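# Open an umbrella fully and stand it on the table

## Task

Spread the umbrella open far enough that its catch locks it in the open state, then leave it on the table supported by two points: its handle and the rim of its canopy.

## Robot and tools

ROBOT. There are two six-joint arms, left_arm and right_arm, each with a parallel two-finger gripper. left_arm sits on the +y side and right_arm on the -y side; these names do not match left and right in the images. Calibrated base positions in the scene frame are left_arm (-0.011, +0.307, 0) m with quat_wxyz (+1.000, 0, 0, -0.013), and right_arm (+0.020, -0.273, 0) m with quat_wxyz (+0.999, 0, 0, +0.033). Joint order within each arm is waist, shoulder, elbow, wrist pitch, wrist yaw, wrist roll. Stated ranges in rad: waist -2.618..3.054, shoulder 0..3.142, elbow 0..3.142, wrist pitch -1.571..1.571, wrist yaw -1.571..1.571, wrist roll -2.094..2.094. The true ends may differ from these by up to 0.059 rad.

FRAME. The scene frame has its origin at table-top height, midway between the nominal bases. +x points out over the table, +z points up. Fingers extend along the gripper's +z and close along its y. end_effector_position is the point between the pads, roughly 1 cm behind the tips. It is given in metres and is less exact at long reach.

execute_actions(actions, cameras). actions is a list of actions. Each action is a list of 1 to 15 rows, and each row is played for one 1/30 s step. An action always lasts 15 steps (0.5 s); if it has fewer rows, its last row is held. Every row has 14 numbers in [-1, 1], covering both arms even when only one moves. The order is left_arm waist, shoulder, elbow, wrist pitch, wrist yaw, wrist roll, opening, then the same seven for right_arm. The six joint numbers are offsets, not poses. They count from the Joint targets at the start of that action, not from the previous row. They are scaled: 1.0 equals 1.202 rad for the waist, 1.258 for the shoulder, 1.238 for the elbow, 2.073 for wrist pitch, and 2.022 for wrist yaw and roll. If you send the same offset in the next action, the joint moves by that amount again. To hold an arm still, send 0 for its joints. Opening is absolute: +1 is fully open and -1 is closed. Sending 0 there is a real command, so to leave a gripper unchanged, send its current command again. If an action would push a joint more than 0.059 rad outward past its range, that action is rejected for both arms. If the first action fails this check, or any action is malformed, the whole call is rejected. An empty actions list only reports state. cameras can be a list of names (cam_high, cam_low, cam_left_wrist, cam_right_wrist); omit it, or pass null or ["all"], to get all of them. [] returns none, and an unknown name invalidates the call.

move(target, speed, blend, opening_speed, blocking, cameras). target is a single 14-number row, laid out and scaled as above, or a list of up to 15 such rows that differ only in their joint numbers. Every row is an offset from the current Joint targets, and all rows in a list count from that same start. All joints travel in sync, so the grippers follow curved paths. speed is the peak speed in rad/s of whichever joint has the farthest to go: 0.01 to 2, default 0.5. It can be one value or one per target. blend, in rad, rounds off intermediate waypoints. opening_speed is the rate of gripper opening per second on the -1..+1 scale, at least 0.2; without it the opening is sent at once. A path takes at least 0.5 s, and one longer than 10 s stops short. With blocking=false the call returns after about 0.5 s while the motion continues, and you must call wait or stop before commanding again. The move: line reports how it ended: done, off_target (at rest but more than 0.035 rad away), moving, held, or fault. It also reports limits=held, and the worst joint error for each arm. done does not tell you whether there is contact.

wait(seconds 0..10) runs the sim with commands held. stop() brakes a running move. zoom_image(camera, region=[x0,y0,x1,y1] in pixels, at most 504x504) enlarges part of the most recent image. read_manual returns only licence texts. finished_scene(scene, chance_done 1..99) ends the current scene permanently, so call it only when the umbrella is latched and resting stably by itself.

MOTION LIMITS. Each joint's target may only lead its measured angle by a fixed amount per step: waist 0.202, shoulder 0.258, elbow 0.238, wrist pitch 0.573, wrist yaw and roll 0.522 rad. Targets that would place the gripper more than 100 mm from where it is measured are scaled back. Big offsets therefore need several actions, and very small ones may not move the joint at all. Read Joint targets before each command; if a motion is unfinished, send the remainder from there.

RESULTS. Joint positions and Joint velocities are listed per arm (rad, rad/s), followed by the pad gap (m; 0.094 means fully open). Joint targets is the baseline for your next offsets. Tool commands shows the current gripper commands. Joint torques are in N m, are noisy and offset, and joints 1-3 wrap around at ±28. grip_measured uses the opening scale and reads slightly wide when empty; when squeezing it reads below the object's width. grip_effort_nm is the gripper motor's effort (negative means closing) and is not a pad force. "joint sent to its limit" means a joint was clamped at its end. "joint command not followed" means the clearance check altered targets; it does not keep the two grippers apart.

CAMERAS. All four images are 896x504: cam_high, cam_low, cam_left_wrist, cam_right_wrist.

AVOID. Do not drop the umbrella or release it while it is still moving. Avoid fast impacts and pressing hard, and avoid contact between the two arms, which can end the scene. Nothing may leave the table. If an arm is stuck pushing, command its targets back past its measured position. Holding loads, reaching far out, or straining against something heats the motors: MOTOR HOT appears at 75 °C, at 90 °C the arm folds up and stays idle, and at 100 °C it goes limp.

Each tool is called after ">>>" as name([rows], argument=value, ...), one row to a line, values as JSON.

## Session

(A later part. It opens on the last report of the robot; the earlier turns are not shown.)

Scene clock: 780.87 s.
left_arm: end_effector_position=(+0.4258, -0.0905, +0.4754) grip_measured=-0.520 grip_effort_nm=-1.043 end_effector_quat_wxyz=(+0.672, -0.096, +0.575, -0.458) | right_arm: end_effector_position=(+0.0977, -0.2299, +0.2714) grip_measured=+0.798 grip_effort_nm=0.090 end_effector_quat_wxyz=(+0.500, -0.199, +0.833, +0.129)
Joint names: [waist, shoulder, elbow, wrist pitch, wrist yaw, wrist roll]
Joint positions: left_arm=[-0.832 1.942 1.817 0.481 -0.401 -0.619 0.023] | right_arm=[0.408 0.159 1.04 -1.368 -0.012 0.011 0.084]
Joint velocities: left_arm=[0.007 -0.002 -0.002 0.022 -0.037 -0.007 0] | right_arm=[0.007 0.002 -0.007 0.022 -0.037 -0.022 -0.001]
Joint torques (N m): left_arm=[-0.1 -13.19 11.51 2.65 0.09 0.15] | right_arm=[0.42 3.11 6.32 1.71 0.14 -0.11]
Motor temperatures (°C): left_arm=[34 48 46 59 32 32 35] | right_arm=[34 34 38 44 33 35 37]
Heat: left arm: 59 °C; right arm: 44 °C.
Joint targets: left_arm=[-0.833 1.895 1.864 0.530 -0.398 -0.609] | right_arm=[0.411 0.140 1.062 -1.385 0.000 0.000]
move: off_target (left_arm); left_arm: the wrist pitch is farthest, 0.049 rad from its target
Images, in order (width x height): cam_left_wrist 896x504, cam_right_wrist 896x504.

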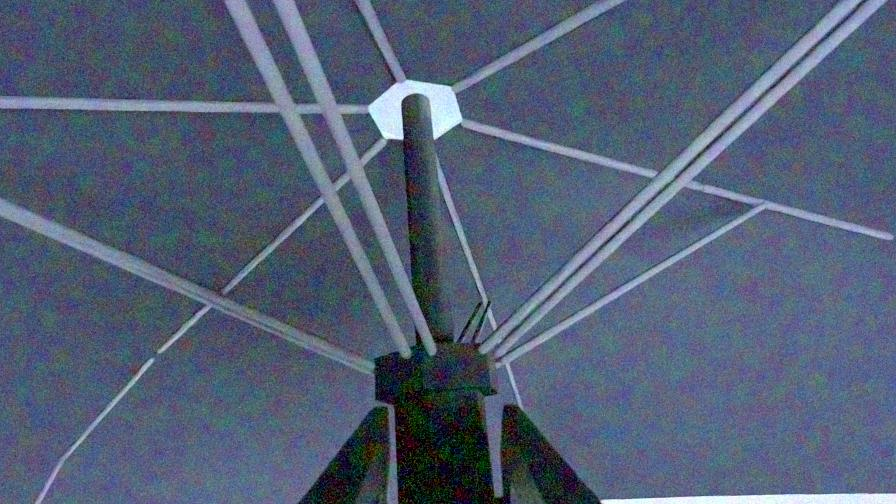

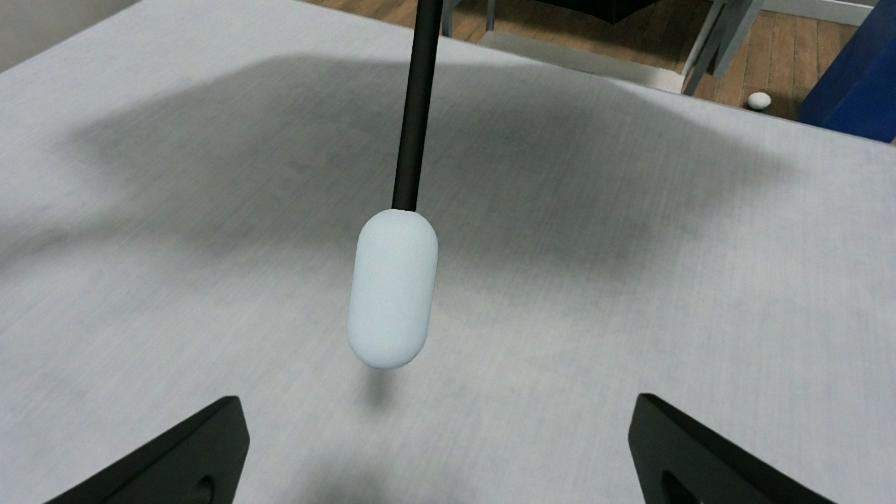

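>>> move(target=[-0.0491,-0.0095,-0.2415,0.1630,0.0791,0.0134,-0.7,0,0,0,0,0,0,0.8], speed=0.12)

Scene clock: 824.83 s.
left_arm: end_effector_position=(+0.3803, -0.1257, +0.4441) grip_measured=-0.520 grip_effort_nm=-1.038 end_effector_quat_wxyz=(+0.663, -0.017, +0.533, -0.525) | right_arm: end_effector_position=(+0.0975, -0.2300, +0.2710) grip_measured=+0.798 grip_effort_nm=0.085 end_effector_quat_wxyz=(+0.499, -0.200, +0.834, +0.129)
Joint names: [waist, shoulder, elbow, wrist pitch, wrist yaw, wrist roll]
Joint positions: left_arm=[-0.886 1.93 1.573 0.817 -0.246 -0.583 0.023] | right_arm=[0.408 0.159 1.04 -1.37 -0.012 0.011 0.084]
Joint velocities: left_arm=[0.002 -0.012 -0.002 0.007 -0.081 -0.007 -0.001] | right_arm=[-0.007 0.017 -0.007 0.037 0.037 -0.081 -0.001]
Joint torques (N m): left_arm=[-0.54 -13.11 6.94 2.57 0.12 0.05] | right_arm=[0.38 3.08 6.34 1.71 0.12 -0.09]
Motor temperatures (°C): left_arm=[34 49 46 60 32 32 35] | right_arm=[34 34 36 44 33 34 36]
Heat: left arm: 60 °C; right arm: 44 °C.
Joint targets: left_arm=[-0.892 1.883 1.565 0.867 -0.238 -0.582] | right_arm=[0.411 0.140 1.062 -1.385 0.000 0.000]
move: off_target (left_arm); left_arm: the wrist pitch is farthest, 0.051 rad from its target

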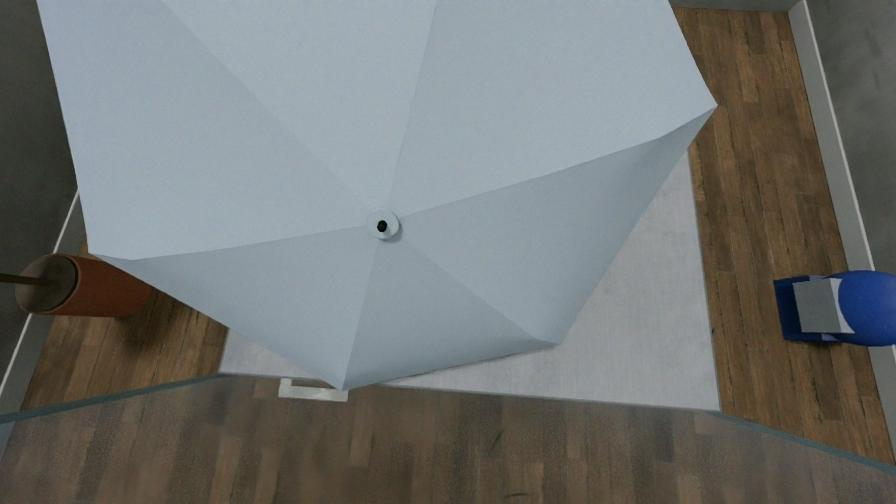

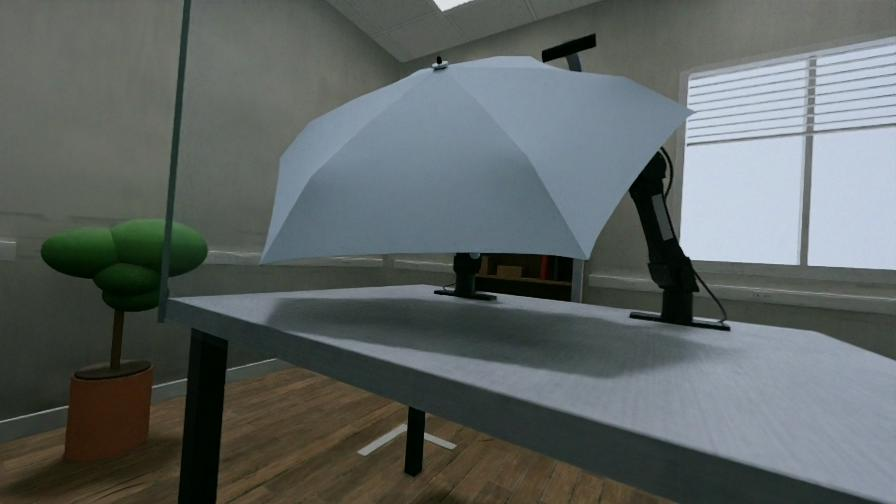

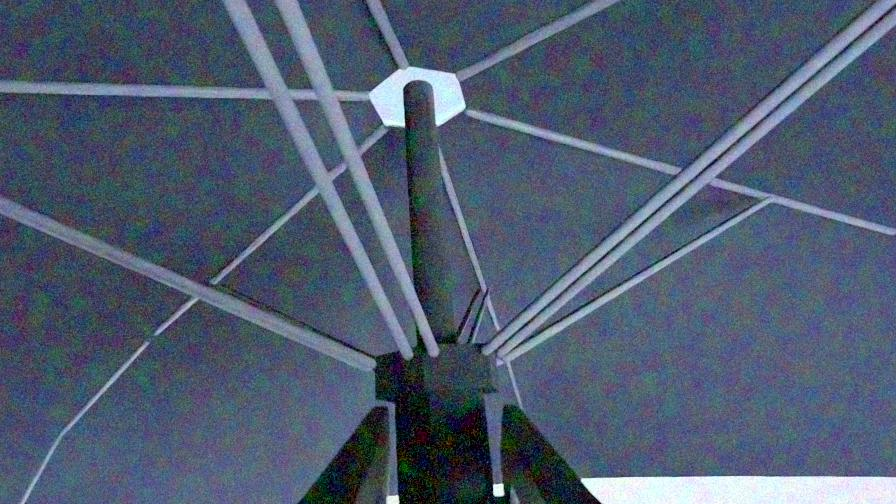

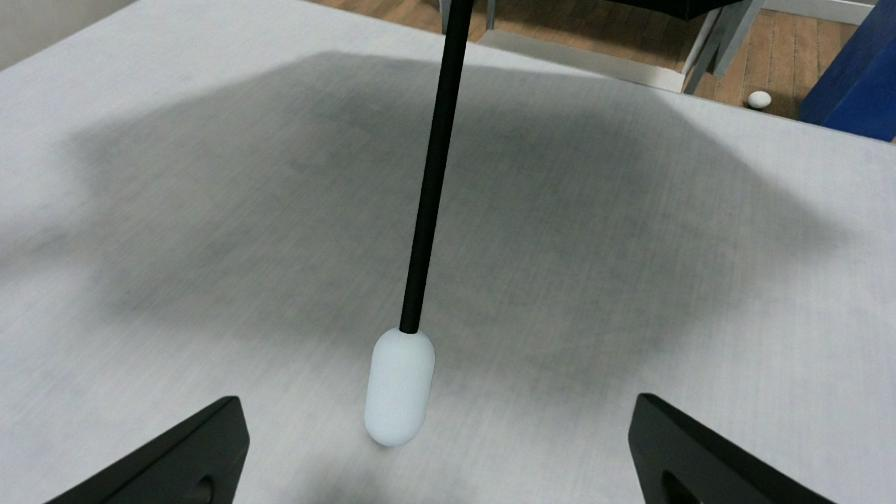

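>>> move(target=[0.0116,0.07,-0.0541,0.0584,0.0791,-0.046,-0.7,0,0,0,0,0,0,0.8], speed=0.12)

Scene clock: 842.40 s.
left_arm: end_effector_position=(+0.3609, -0.1474, +0.4237) grip_measured=-0.520 grip_effort_nm=-1.038 end_effector_quat_wxyz=(+0.619, +0.028, +0.517, -0.591) | right_arm: end_effector_position=(+0.0975, -0.2300, +0.2709) grip_measured=+0.798 grip_effort_nm=0.090 end_effector_quat_wxyz=(+0.499, -0.200, +0.834, +0.129)
Joint names: [waist, shoulder, elbow, wrist pitch, wrist yaw, wrist roll]
Joint positions: left_arm=[-0.886 1.961 1.505 0.94 -0.084 -0.664 0.023] | right_arm=[0.408 0.159 1.04 -1.37 -0.012 0.011 0.084]
Joint velocities: left_arm=[0.002 -0.002 0.012 -0.007 -0.007 -0.037 -0.001] | right_arm=[0.012 -0.007 -0.012 0.051 -0.037 0.066 0]
Joint torques (N m): left_arm=[0.68 -8.91 6.9 2.56 0.06 -0.09] | right_arm=[0.36 3.08 6.32 1.72 0.14 -0.1]
Motor temperatures (°C): left_arm=[34 49 46 60 32 32 35] | right_arm=[34 34 36 44 33 34 36]
Heat: left arm: 60 °C; right arm: 44 °C.
Joint targets: left_arm=[-0.878 1.971 1.498 0.989 -0.078 -0.675] | right_arm=[0.411 0.140 1.062 -1.385 0.000 0.000]
move: off_target (left_arm); left_arm: the wrist pitch is farthest, 0.048 rad from its target

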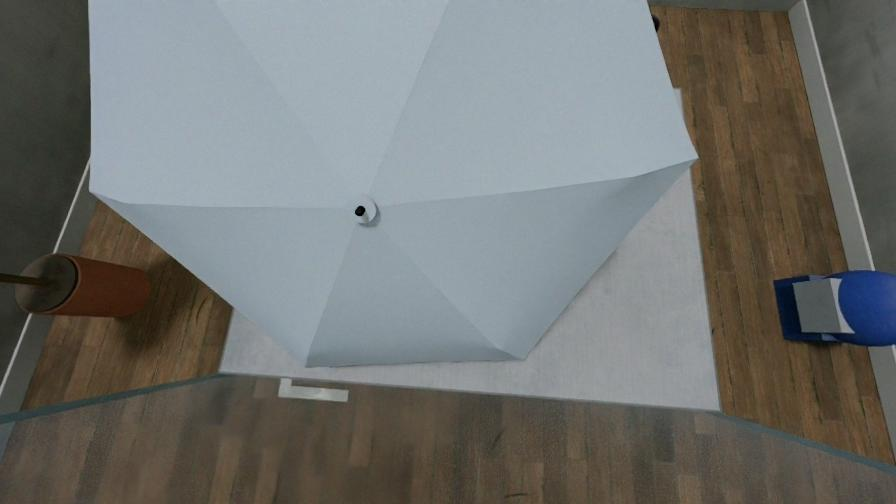

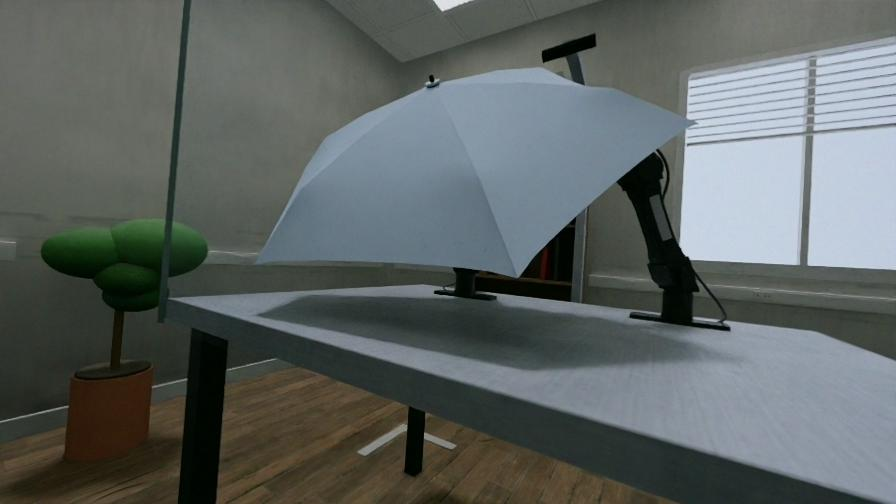

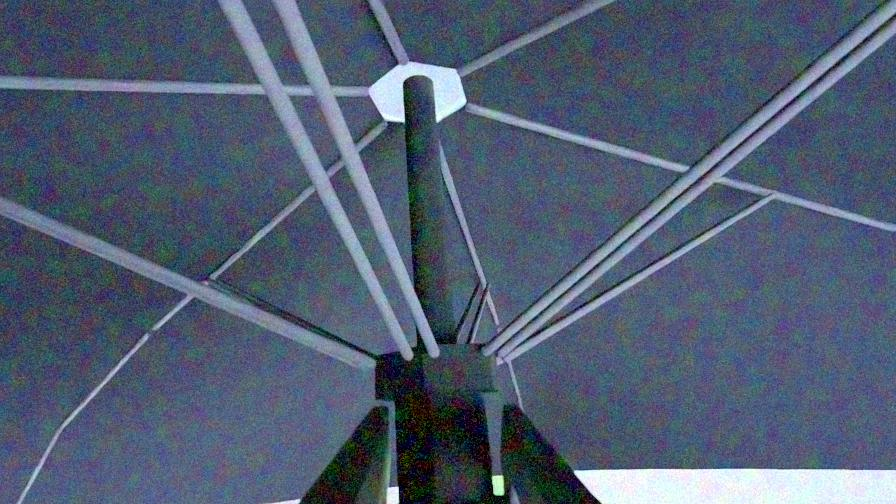

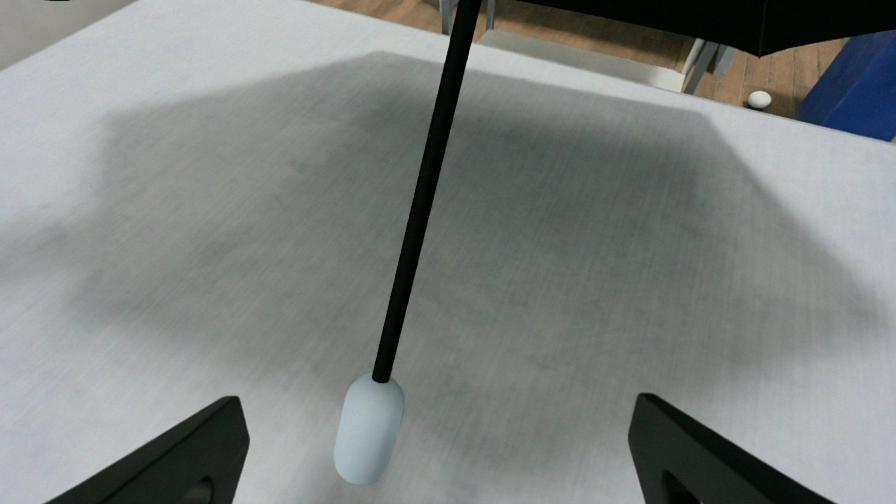

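>>> move(target=[-0.0166,0.0348,-0.0808,0.0598,0.0054,-0.0124,-0.7,0,0,0,0,0,0,0.8], speed=0.1)

Scene clock: 866.40 s.
left_arm: end_effector_position=(+0.3577, -0.1526, +0.3816) grip_measured=-0.520 grip_effort_nm=-1.028 end_effector_quat_wxyz=(+0.604, +0.030, +0.525, -0.599) | right_arm: end_effector_position=(+0.0975, -0.2300, +0.2709) grip_measured=+0.798 grip_effort_nm=0.081 end_effector_quat_wxyz=(+0.499, -0.200, +0.834, +0.129)
Joint names: [waist, shoulder, elbow, wrist pitch, wrist yaw, wrist roll]
Joint positions: left_arm=[-0.892 2.003 1.406 1.063 -0.071 -0.689 0.023] | right_arm=[0.408 0.159 1.04 -1.37 -0.012 0.011 0.084]
Joint velocities: left_arm=[0.002 0.007 -0.012 0.066 0.022 0.037 -0.001] | right_arm=[-0.007 -0.022 -0.007 -0.022 -0.022 0.007 0]
Joint torques (N m): left_arm=[-0.54 -8.9 6.63 2.57 0.04 -0.09] | right_arm=[0.4 3.08 6.24 1.73 0.13 -0.1]
Motor temperatures (°C): left_arm=[34 45 46 59 32 32 35] | right_arm=[34 34 36 44 33 34 35]
Heat: left arm: 59 °C; right arm: 44 °C.
Joint targets: left_arm=[-0.899 2.014 1.398 1.112 -0.067 -0.700] | right_arm=[0.411 0.140 1.062 -1.385 0.000 0.000]
move: off_target (left_arm); left_arm: the wrist pitch is farthest, 0.050 rad from its target

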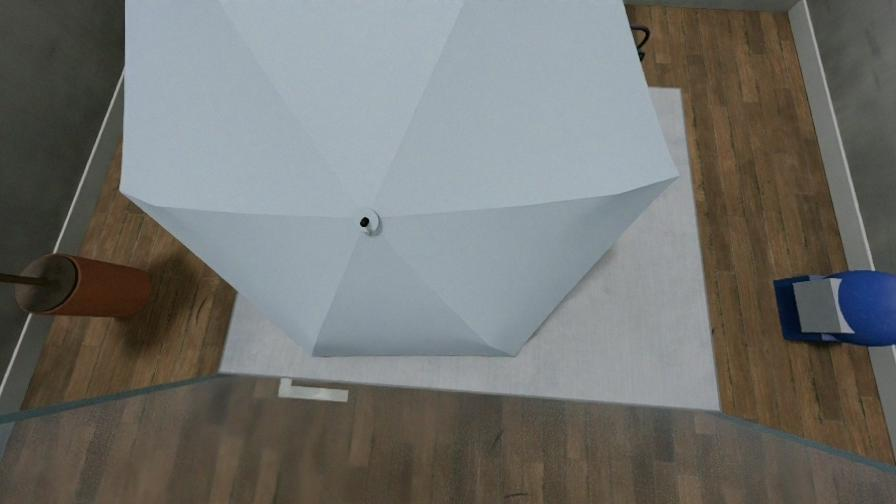

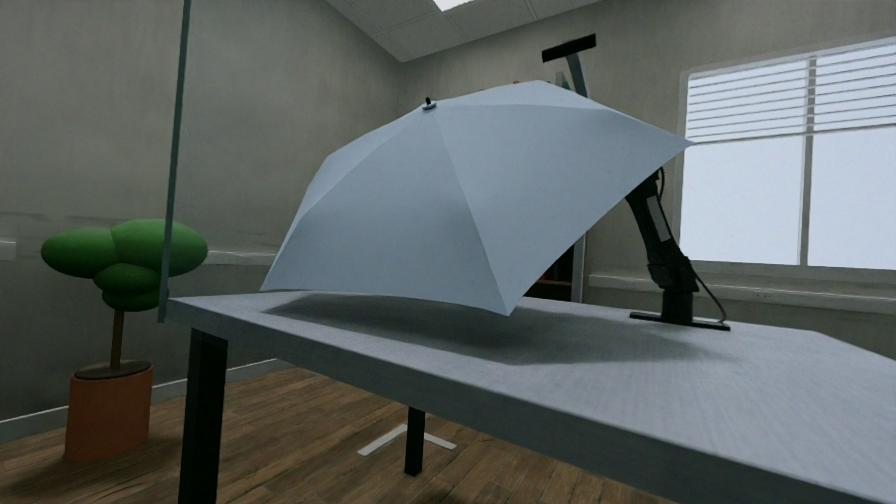

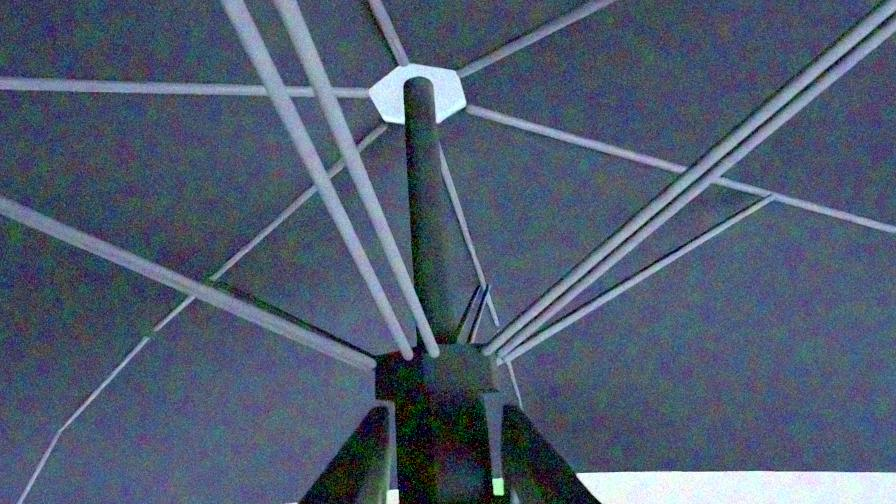

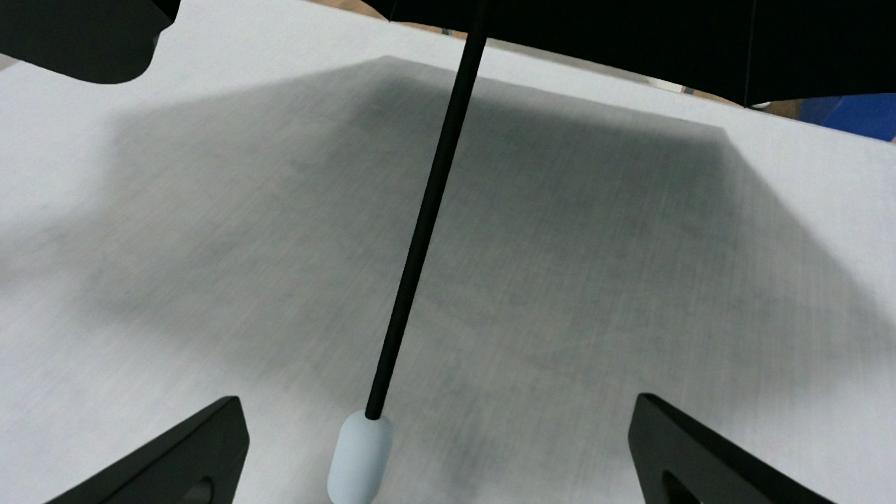

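>>> move(target=[0,0.0657,-0.0775,0.0859,0,0,-0.7,0,0,0,0,0,0,0.8], speed=0.08)

Scene clock: 875.30 s.
left_arm: end_effector_position=(+0.3569, -0.1520, +0.3340) grip_measured=-0.520 grip_effort_nm=-1.033 end_effector_quat_wxyz=(+0.605, +0.030, +0.521, -0.601) | right_arm: end_effector_position=(+0.0975, -0.2300, +0.2709) grip_measured=+0.798 grip_effort_nm=0.085 end_effector_quat_wxyz=(+0.499, -0.200, +0.834, +0.129)
Joint names: [waist, shoulder, elbow, wrist pitch, wrist yaw, wrist roll]
Joint positions: left_arm=[-0.892 2.083 1.311 1.245 -0.07 -0.69 0.023] | right_arm=[0.408 0.159 1.04 -1.37 -0.012 0.011 0.084]
Joint velocities: left_arm=[-0.007 0.007 0.002 0.037 -0.081 0.007 0] | right_arm=[0.002 0.007 -0.002 -0.022 -0.037 -0.095 -0.001]
Joint torques (N m): left_arm=[-0.54 -8.88 6.06 2.53 0.02 -0.07] | right_arm=[0.42 3.11 6.32 1.72 0.13 -0.1]
Motor temperatures (°C): left_arm=[34 45 46 59 32 31 35] | right_arm=[34 34 36 44 33 34 35]
Heat: left arm: 59 °C; right arm: 44 °C.
Joint targets: left_arm=[-0.899 2.097 1.302 1.290 -0.067 -0.700] | right_arm=[0.411 0.140 1.062 -1.385 0.000 0.000]
move: off_target (left_arm); left_arm: the wrist pitch is farthest, 0.045 rad from its target

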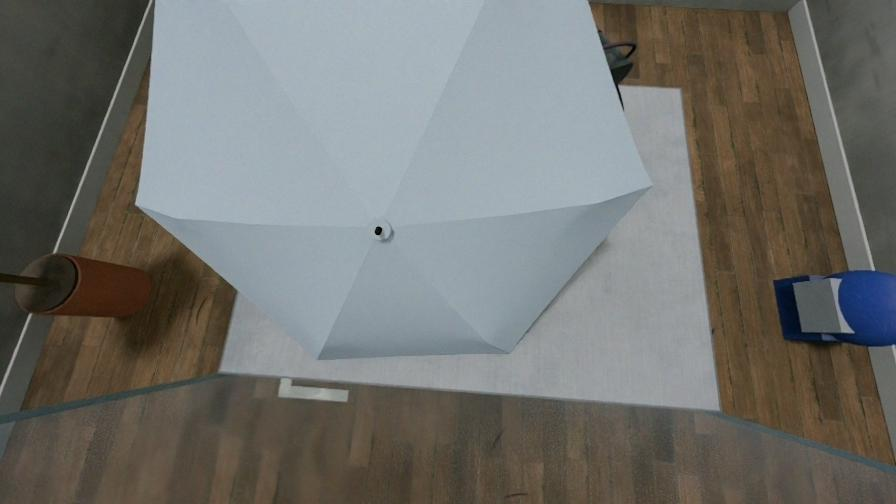

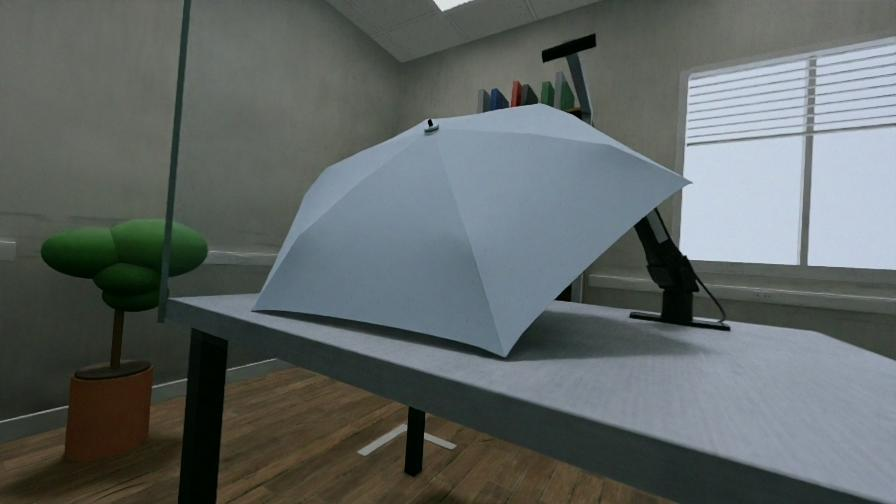

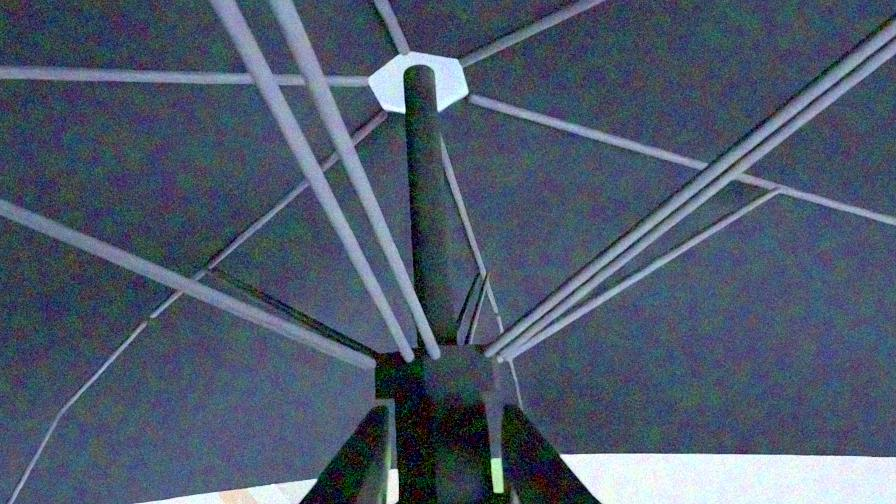

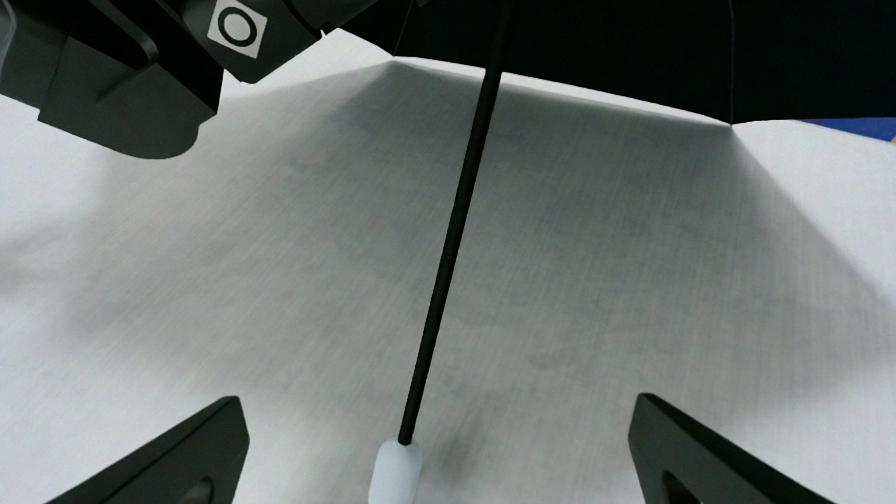

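>>> zoom_image(camera="cam_right_wrist", region=[350, 0, 800, 200])

>>> zoom_image(camera="cam_low", region=[150, 250, 600, 450])

Scaled by 1.120 from the camera's 896x504 image, which has a finer 1280x720 frame.

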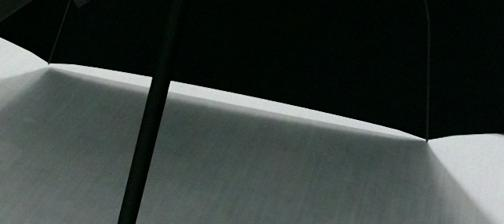

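Scaled by 1.120 from the camera's 896x504 image, which has a finer 1280x720 frame.

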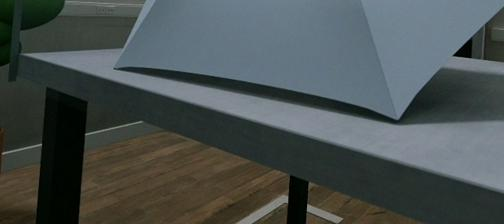

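>>> move(target=[-0.0141,0.0175,-0.0355,0.0434,0.0005,0.0198,-0.7,0,0,0,0,0,0,0.8], speed=0.06)

Scene clock: 906.10 s.
left_arm: end_effector_position=(+0.3452, -0.1504, +0.3280) grip_measured=-0.521 grip_effort_nm=-1.038 end_effector_quat_wxyz=(+0.613, +0.035, +0.504, -0.608) | right_arm: end_effector_position=(+0.0975, -0.2300, +0.2709) grip_measured=+0.798 grip_effort_nm=0.095 end_effector_quat_wxyz=(+0.499, -0.200, +0.834, +0.129)
Joint names: [waist, shoulder, elbow, wrist pitch, wrist yaw, wrist roll]
Joint positions: left_arm=[-0.906 2.1 1.27 1.344 -0.07 -0.671 0.023] | right_arm=[0.408 0.159 1.04 -1.37 -0.012 0.011 0.084]
Joint velocities: left_arm=[-0.012 -0.007 0.012 -0.007 -0.051 0.007 0] | right_arm=[0.007 -0.017 -0.012 -0.051 0.022 -0.007 0.001]
Joint torques (N m): left_arm=[-0.77 -8.51 5.57 2.4 0.04 0.16] | right_arm=[0.43 3.1 6.28 1.72 0.13 -0.1]
Motor temperatures (°C): left_arm=[34 43 45 60 32 31 35] | right_arm=[34 34 36 45 33 34 35]
Heat: left arm: 60 °C; right arm: 45 °C.
Joint targets: left_arm=[-0.915 2.119 1.258 1.381 -0.066 -0.660] | right_arm=[0.411 0.140 1.062 -1.385 0.000 0.000]
move: off_target (left_arm); left_arm: the wrist pitch is farthest, 0.036 rad from its target

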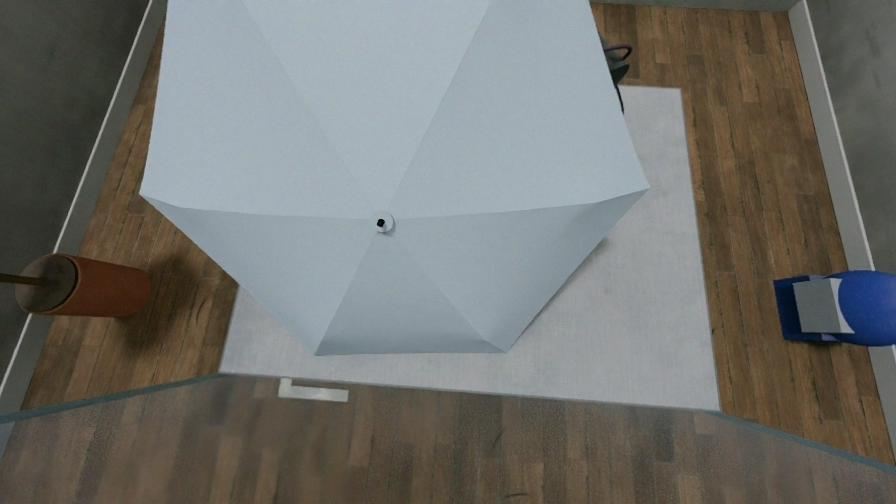

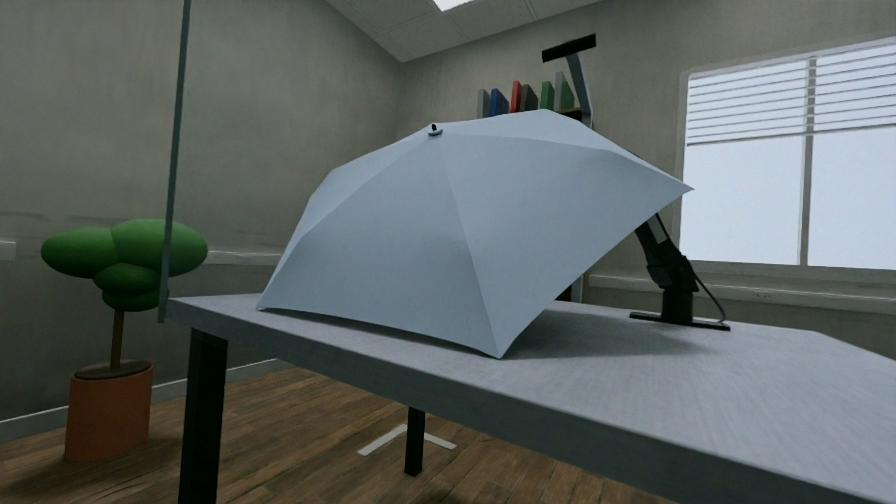

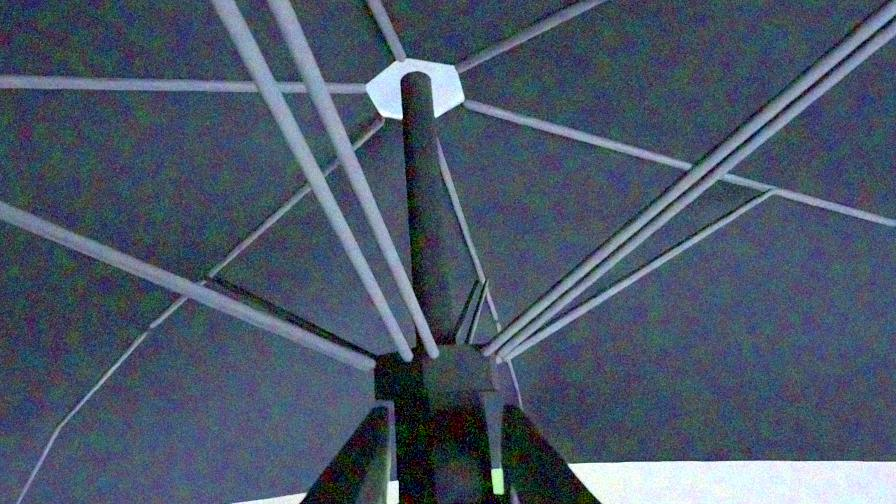

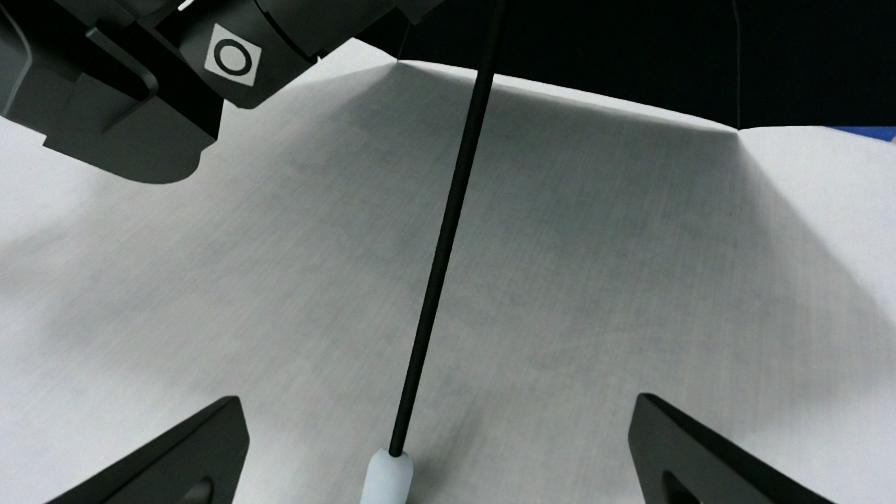

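>>> move(target=[-0.0092,0.0183,-0.0234,0.0318,0,0.0114,-0.7,0,0,0,0,0,0,0.8], speed=0.05)

Scene clock: 914.27 s.
left_arm: end_effector_position=(+0.3385, -0.1454, +0.3272) grip_measured=-0.521 grip_effort_nm=-1.038 end_effector_quat_wxyz=(+0.624, +0.030, +0.484, -0.613) | right_arm: end_effector_position=(+0.0975, -0.2300, +0.2709) grip_measured=+0.798 grip_effort_nm=0.081 end_effector_quat_wxyz=(+0.499, -0.200, +0.834, +0.129)
Joint names: [waist, shoulder, elbow, wrist pitch, wrist yaw, wrist roll]
Joint positions: left_arm=[-0.916 2.117 1.246 1.431 -0.087 -0.66 0.022] | right_arm=[0.408 0.159 1.04 -1.37 -0.012 0.011 0.084]
Joint velocities: left_arm=[0.002 -0.007 0.002 -0.037 -0.154 0.007 0] | right_arm=[-0.002 0.002 -0.002 -0.037 -0.022 0.051 -0.001]
Joint torques (N m): left_arm=[-0.9 -8.02 4.97 2.09 0.22 0.3] | right_arm=[0.4 3.08 6.28 1.71 0.13 -0.1]
Motor temperatures (°C): left_arm=[34 43 45 59 32 31 35] | right_arm=[34 34 36 45 33 34 35]
Heat: left arm: 59 °C; right arm: 45 °C.
Joint targets: left_arm=[-0.927 2.142 1.229 1.446 -0.066 -0.637] | right_arm=[0.411 0.140 1.062 -1.385 0.000 0.000]
move: done

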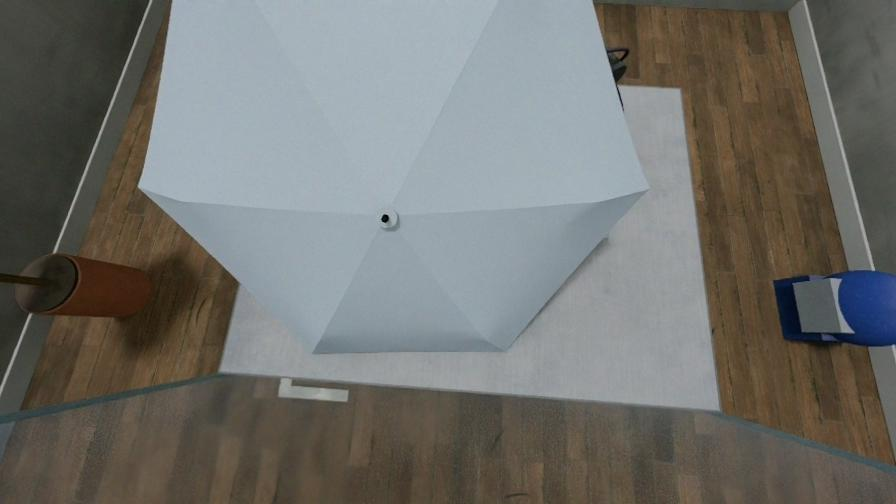

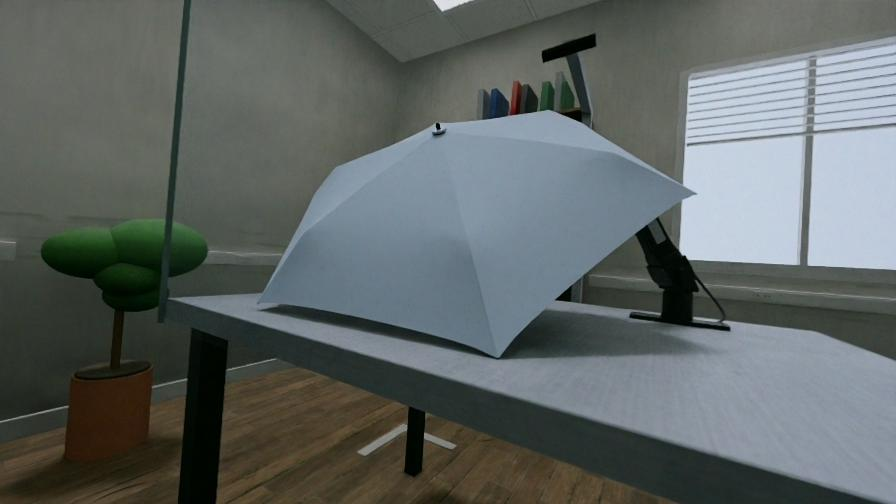

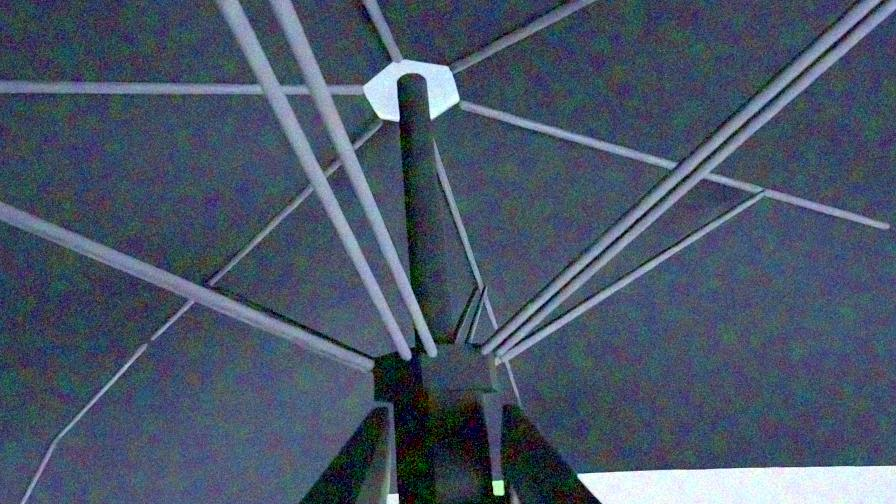

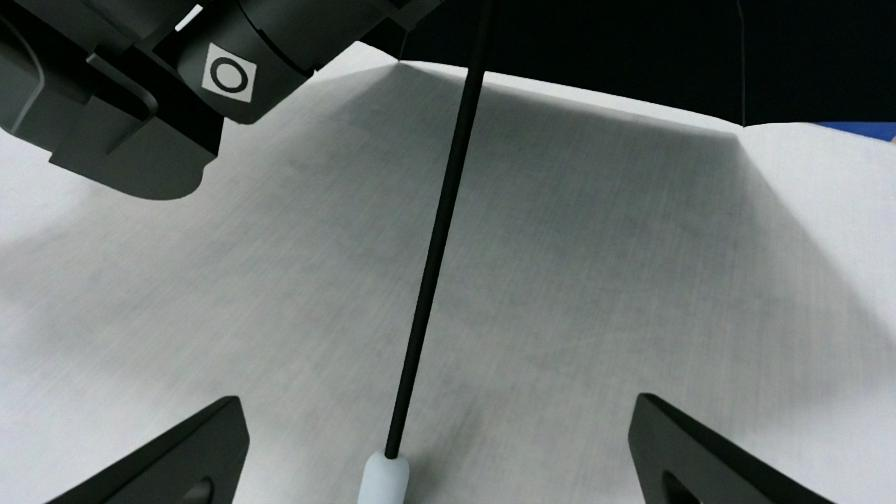

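>>> move(target=[-0.005,-0.004,-0.005,-0.006,-0.0168,0.0168,-0.7,0,0,0,0,0,0,0.8], speed=0.04)

Scene clock: 929.63 s.
left_arm: end_effector_position=(+0.3397, -0.1439, +0.3255) grip_measured=-0.521 grip_effort_nm=-1.033 end_effector_quat_wxyz=(+0.634, +0.025, +0.487, -0.601) | right_arm: end_effector_position=(+0.0975, -0.2300, +0.2709) grip_measured=+0.798 grip_effort_nm=0.085 end_effector_quat_wxyz=(+0.499, -0.200, +0.834, +0.129)
Joint names: [waist, shoulder, elbow, wrist pitch, wrist yaw, wrist roll]
Joint positions: left_arm=[-0.922 2.117 1.243 1.431 -0.117 -0.635 0.022] | right_arm=[0.408 0.159 1.04 -1.37 -0.012 0.011 0.084]
Joint velocities: left_arm=[-0.002 -0.002 0.017 -0.051 0.007 -0.051 -0.002] | right_arm=[0.012 -0.012 0.007 0.095 0.007 -0.007 0.001]
Joint torques (N m): left_arm=[-0.91 -8.36 4.79 1.97 0.18 0.39] | right_arm=[0.38 3.06 6.31 1.73 0.15 -0.09]
Motor temperatures (°C): left_arm=[34 43 45 58 32 32 35] | right_arm=[34 34 35 45 33 34 35]
Heat: left arm: 58 °C; right arm: 45 °C.
Joint targets: left_arm=[-0.932 2.137 1.223 1.434 -0.100 -0.603] | right_arm=[0.411 0.140 1.062 -1.385 0.000 0.000]
move: done

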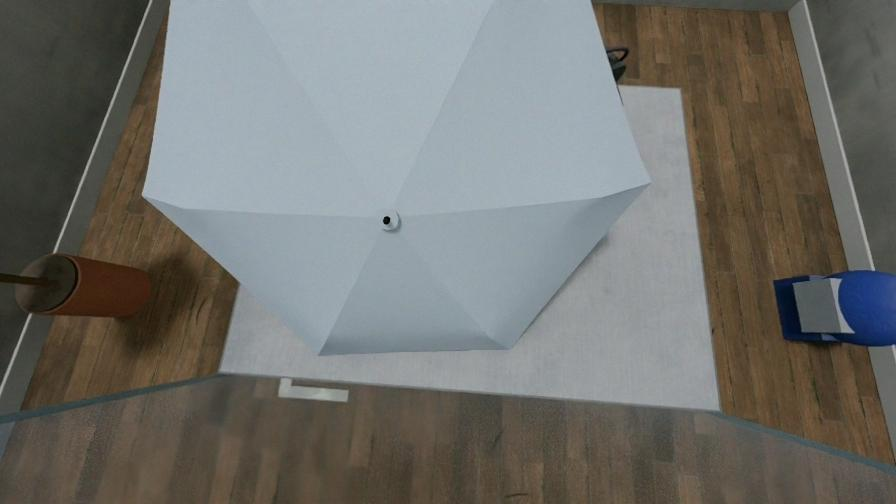

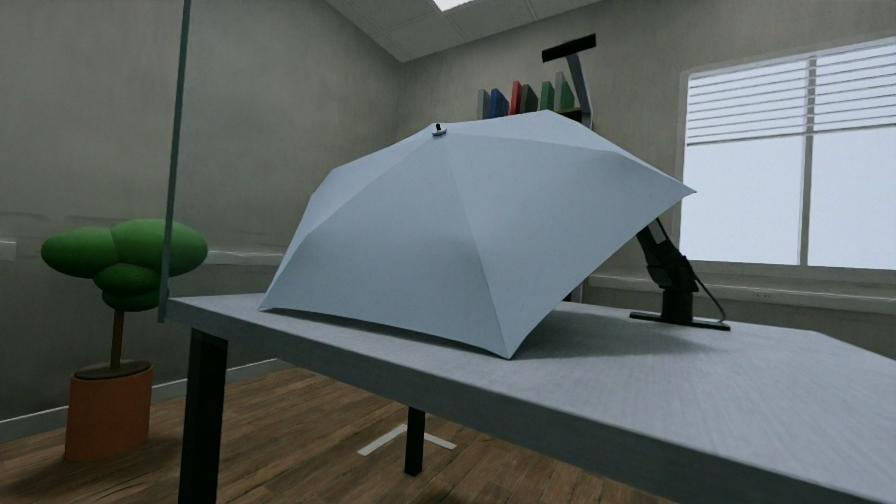

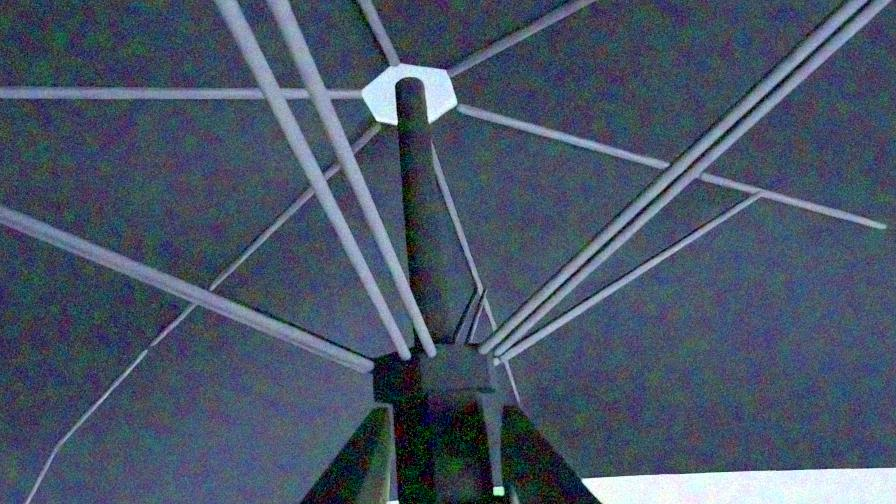

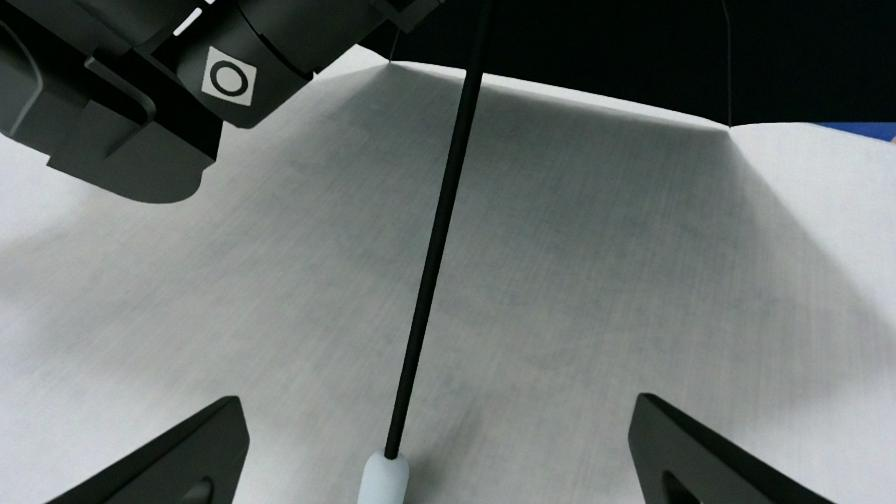

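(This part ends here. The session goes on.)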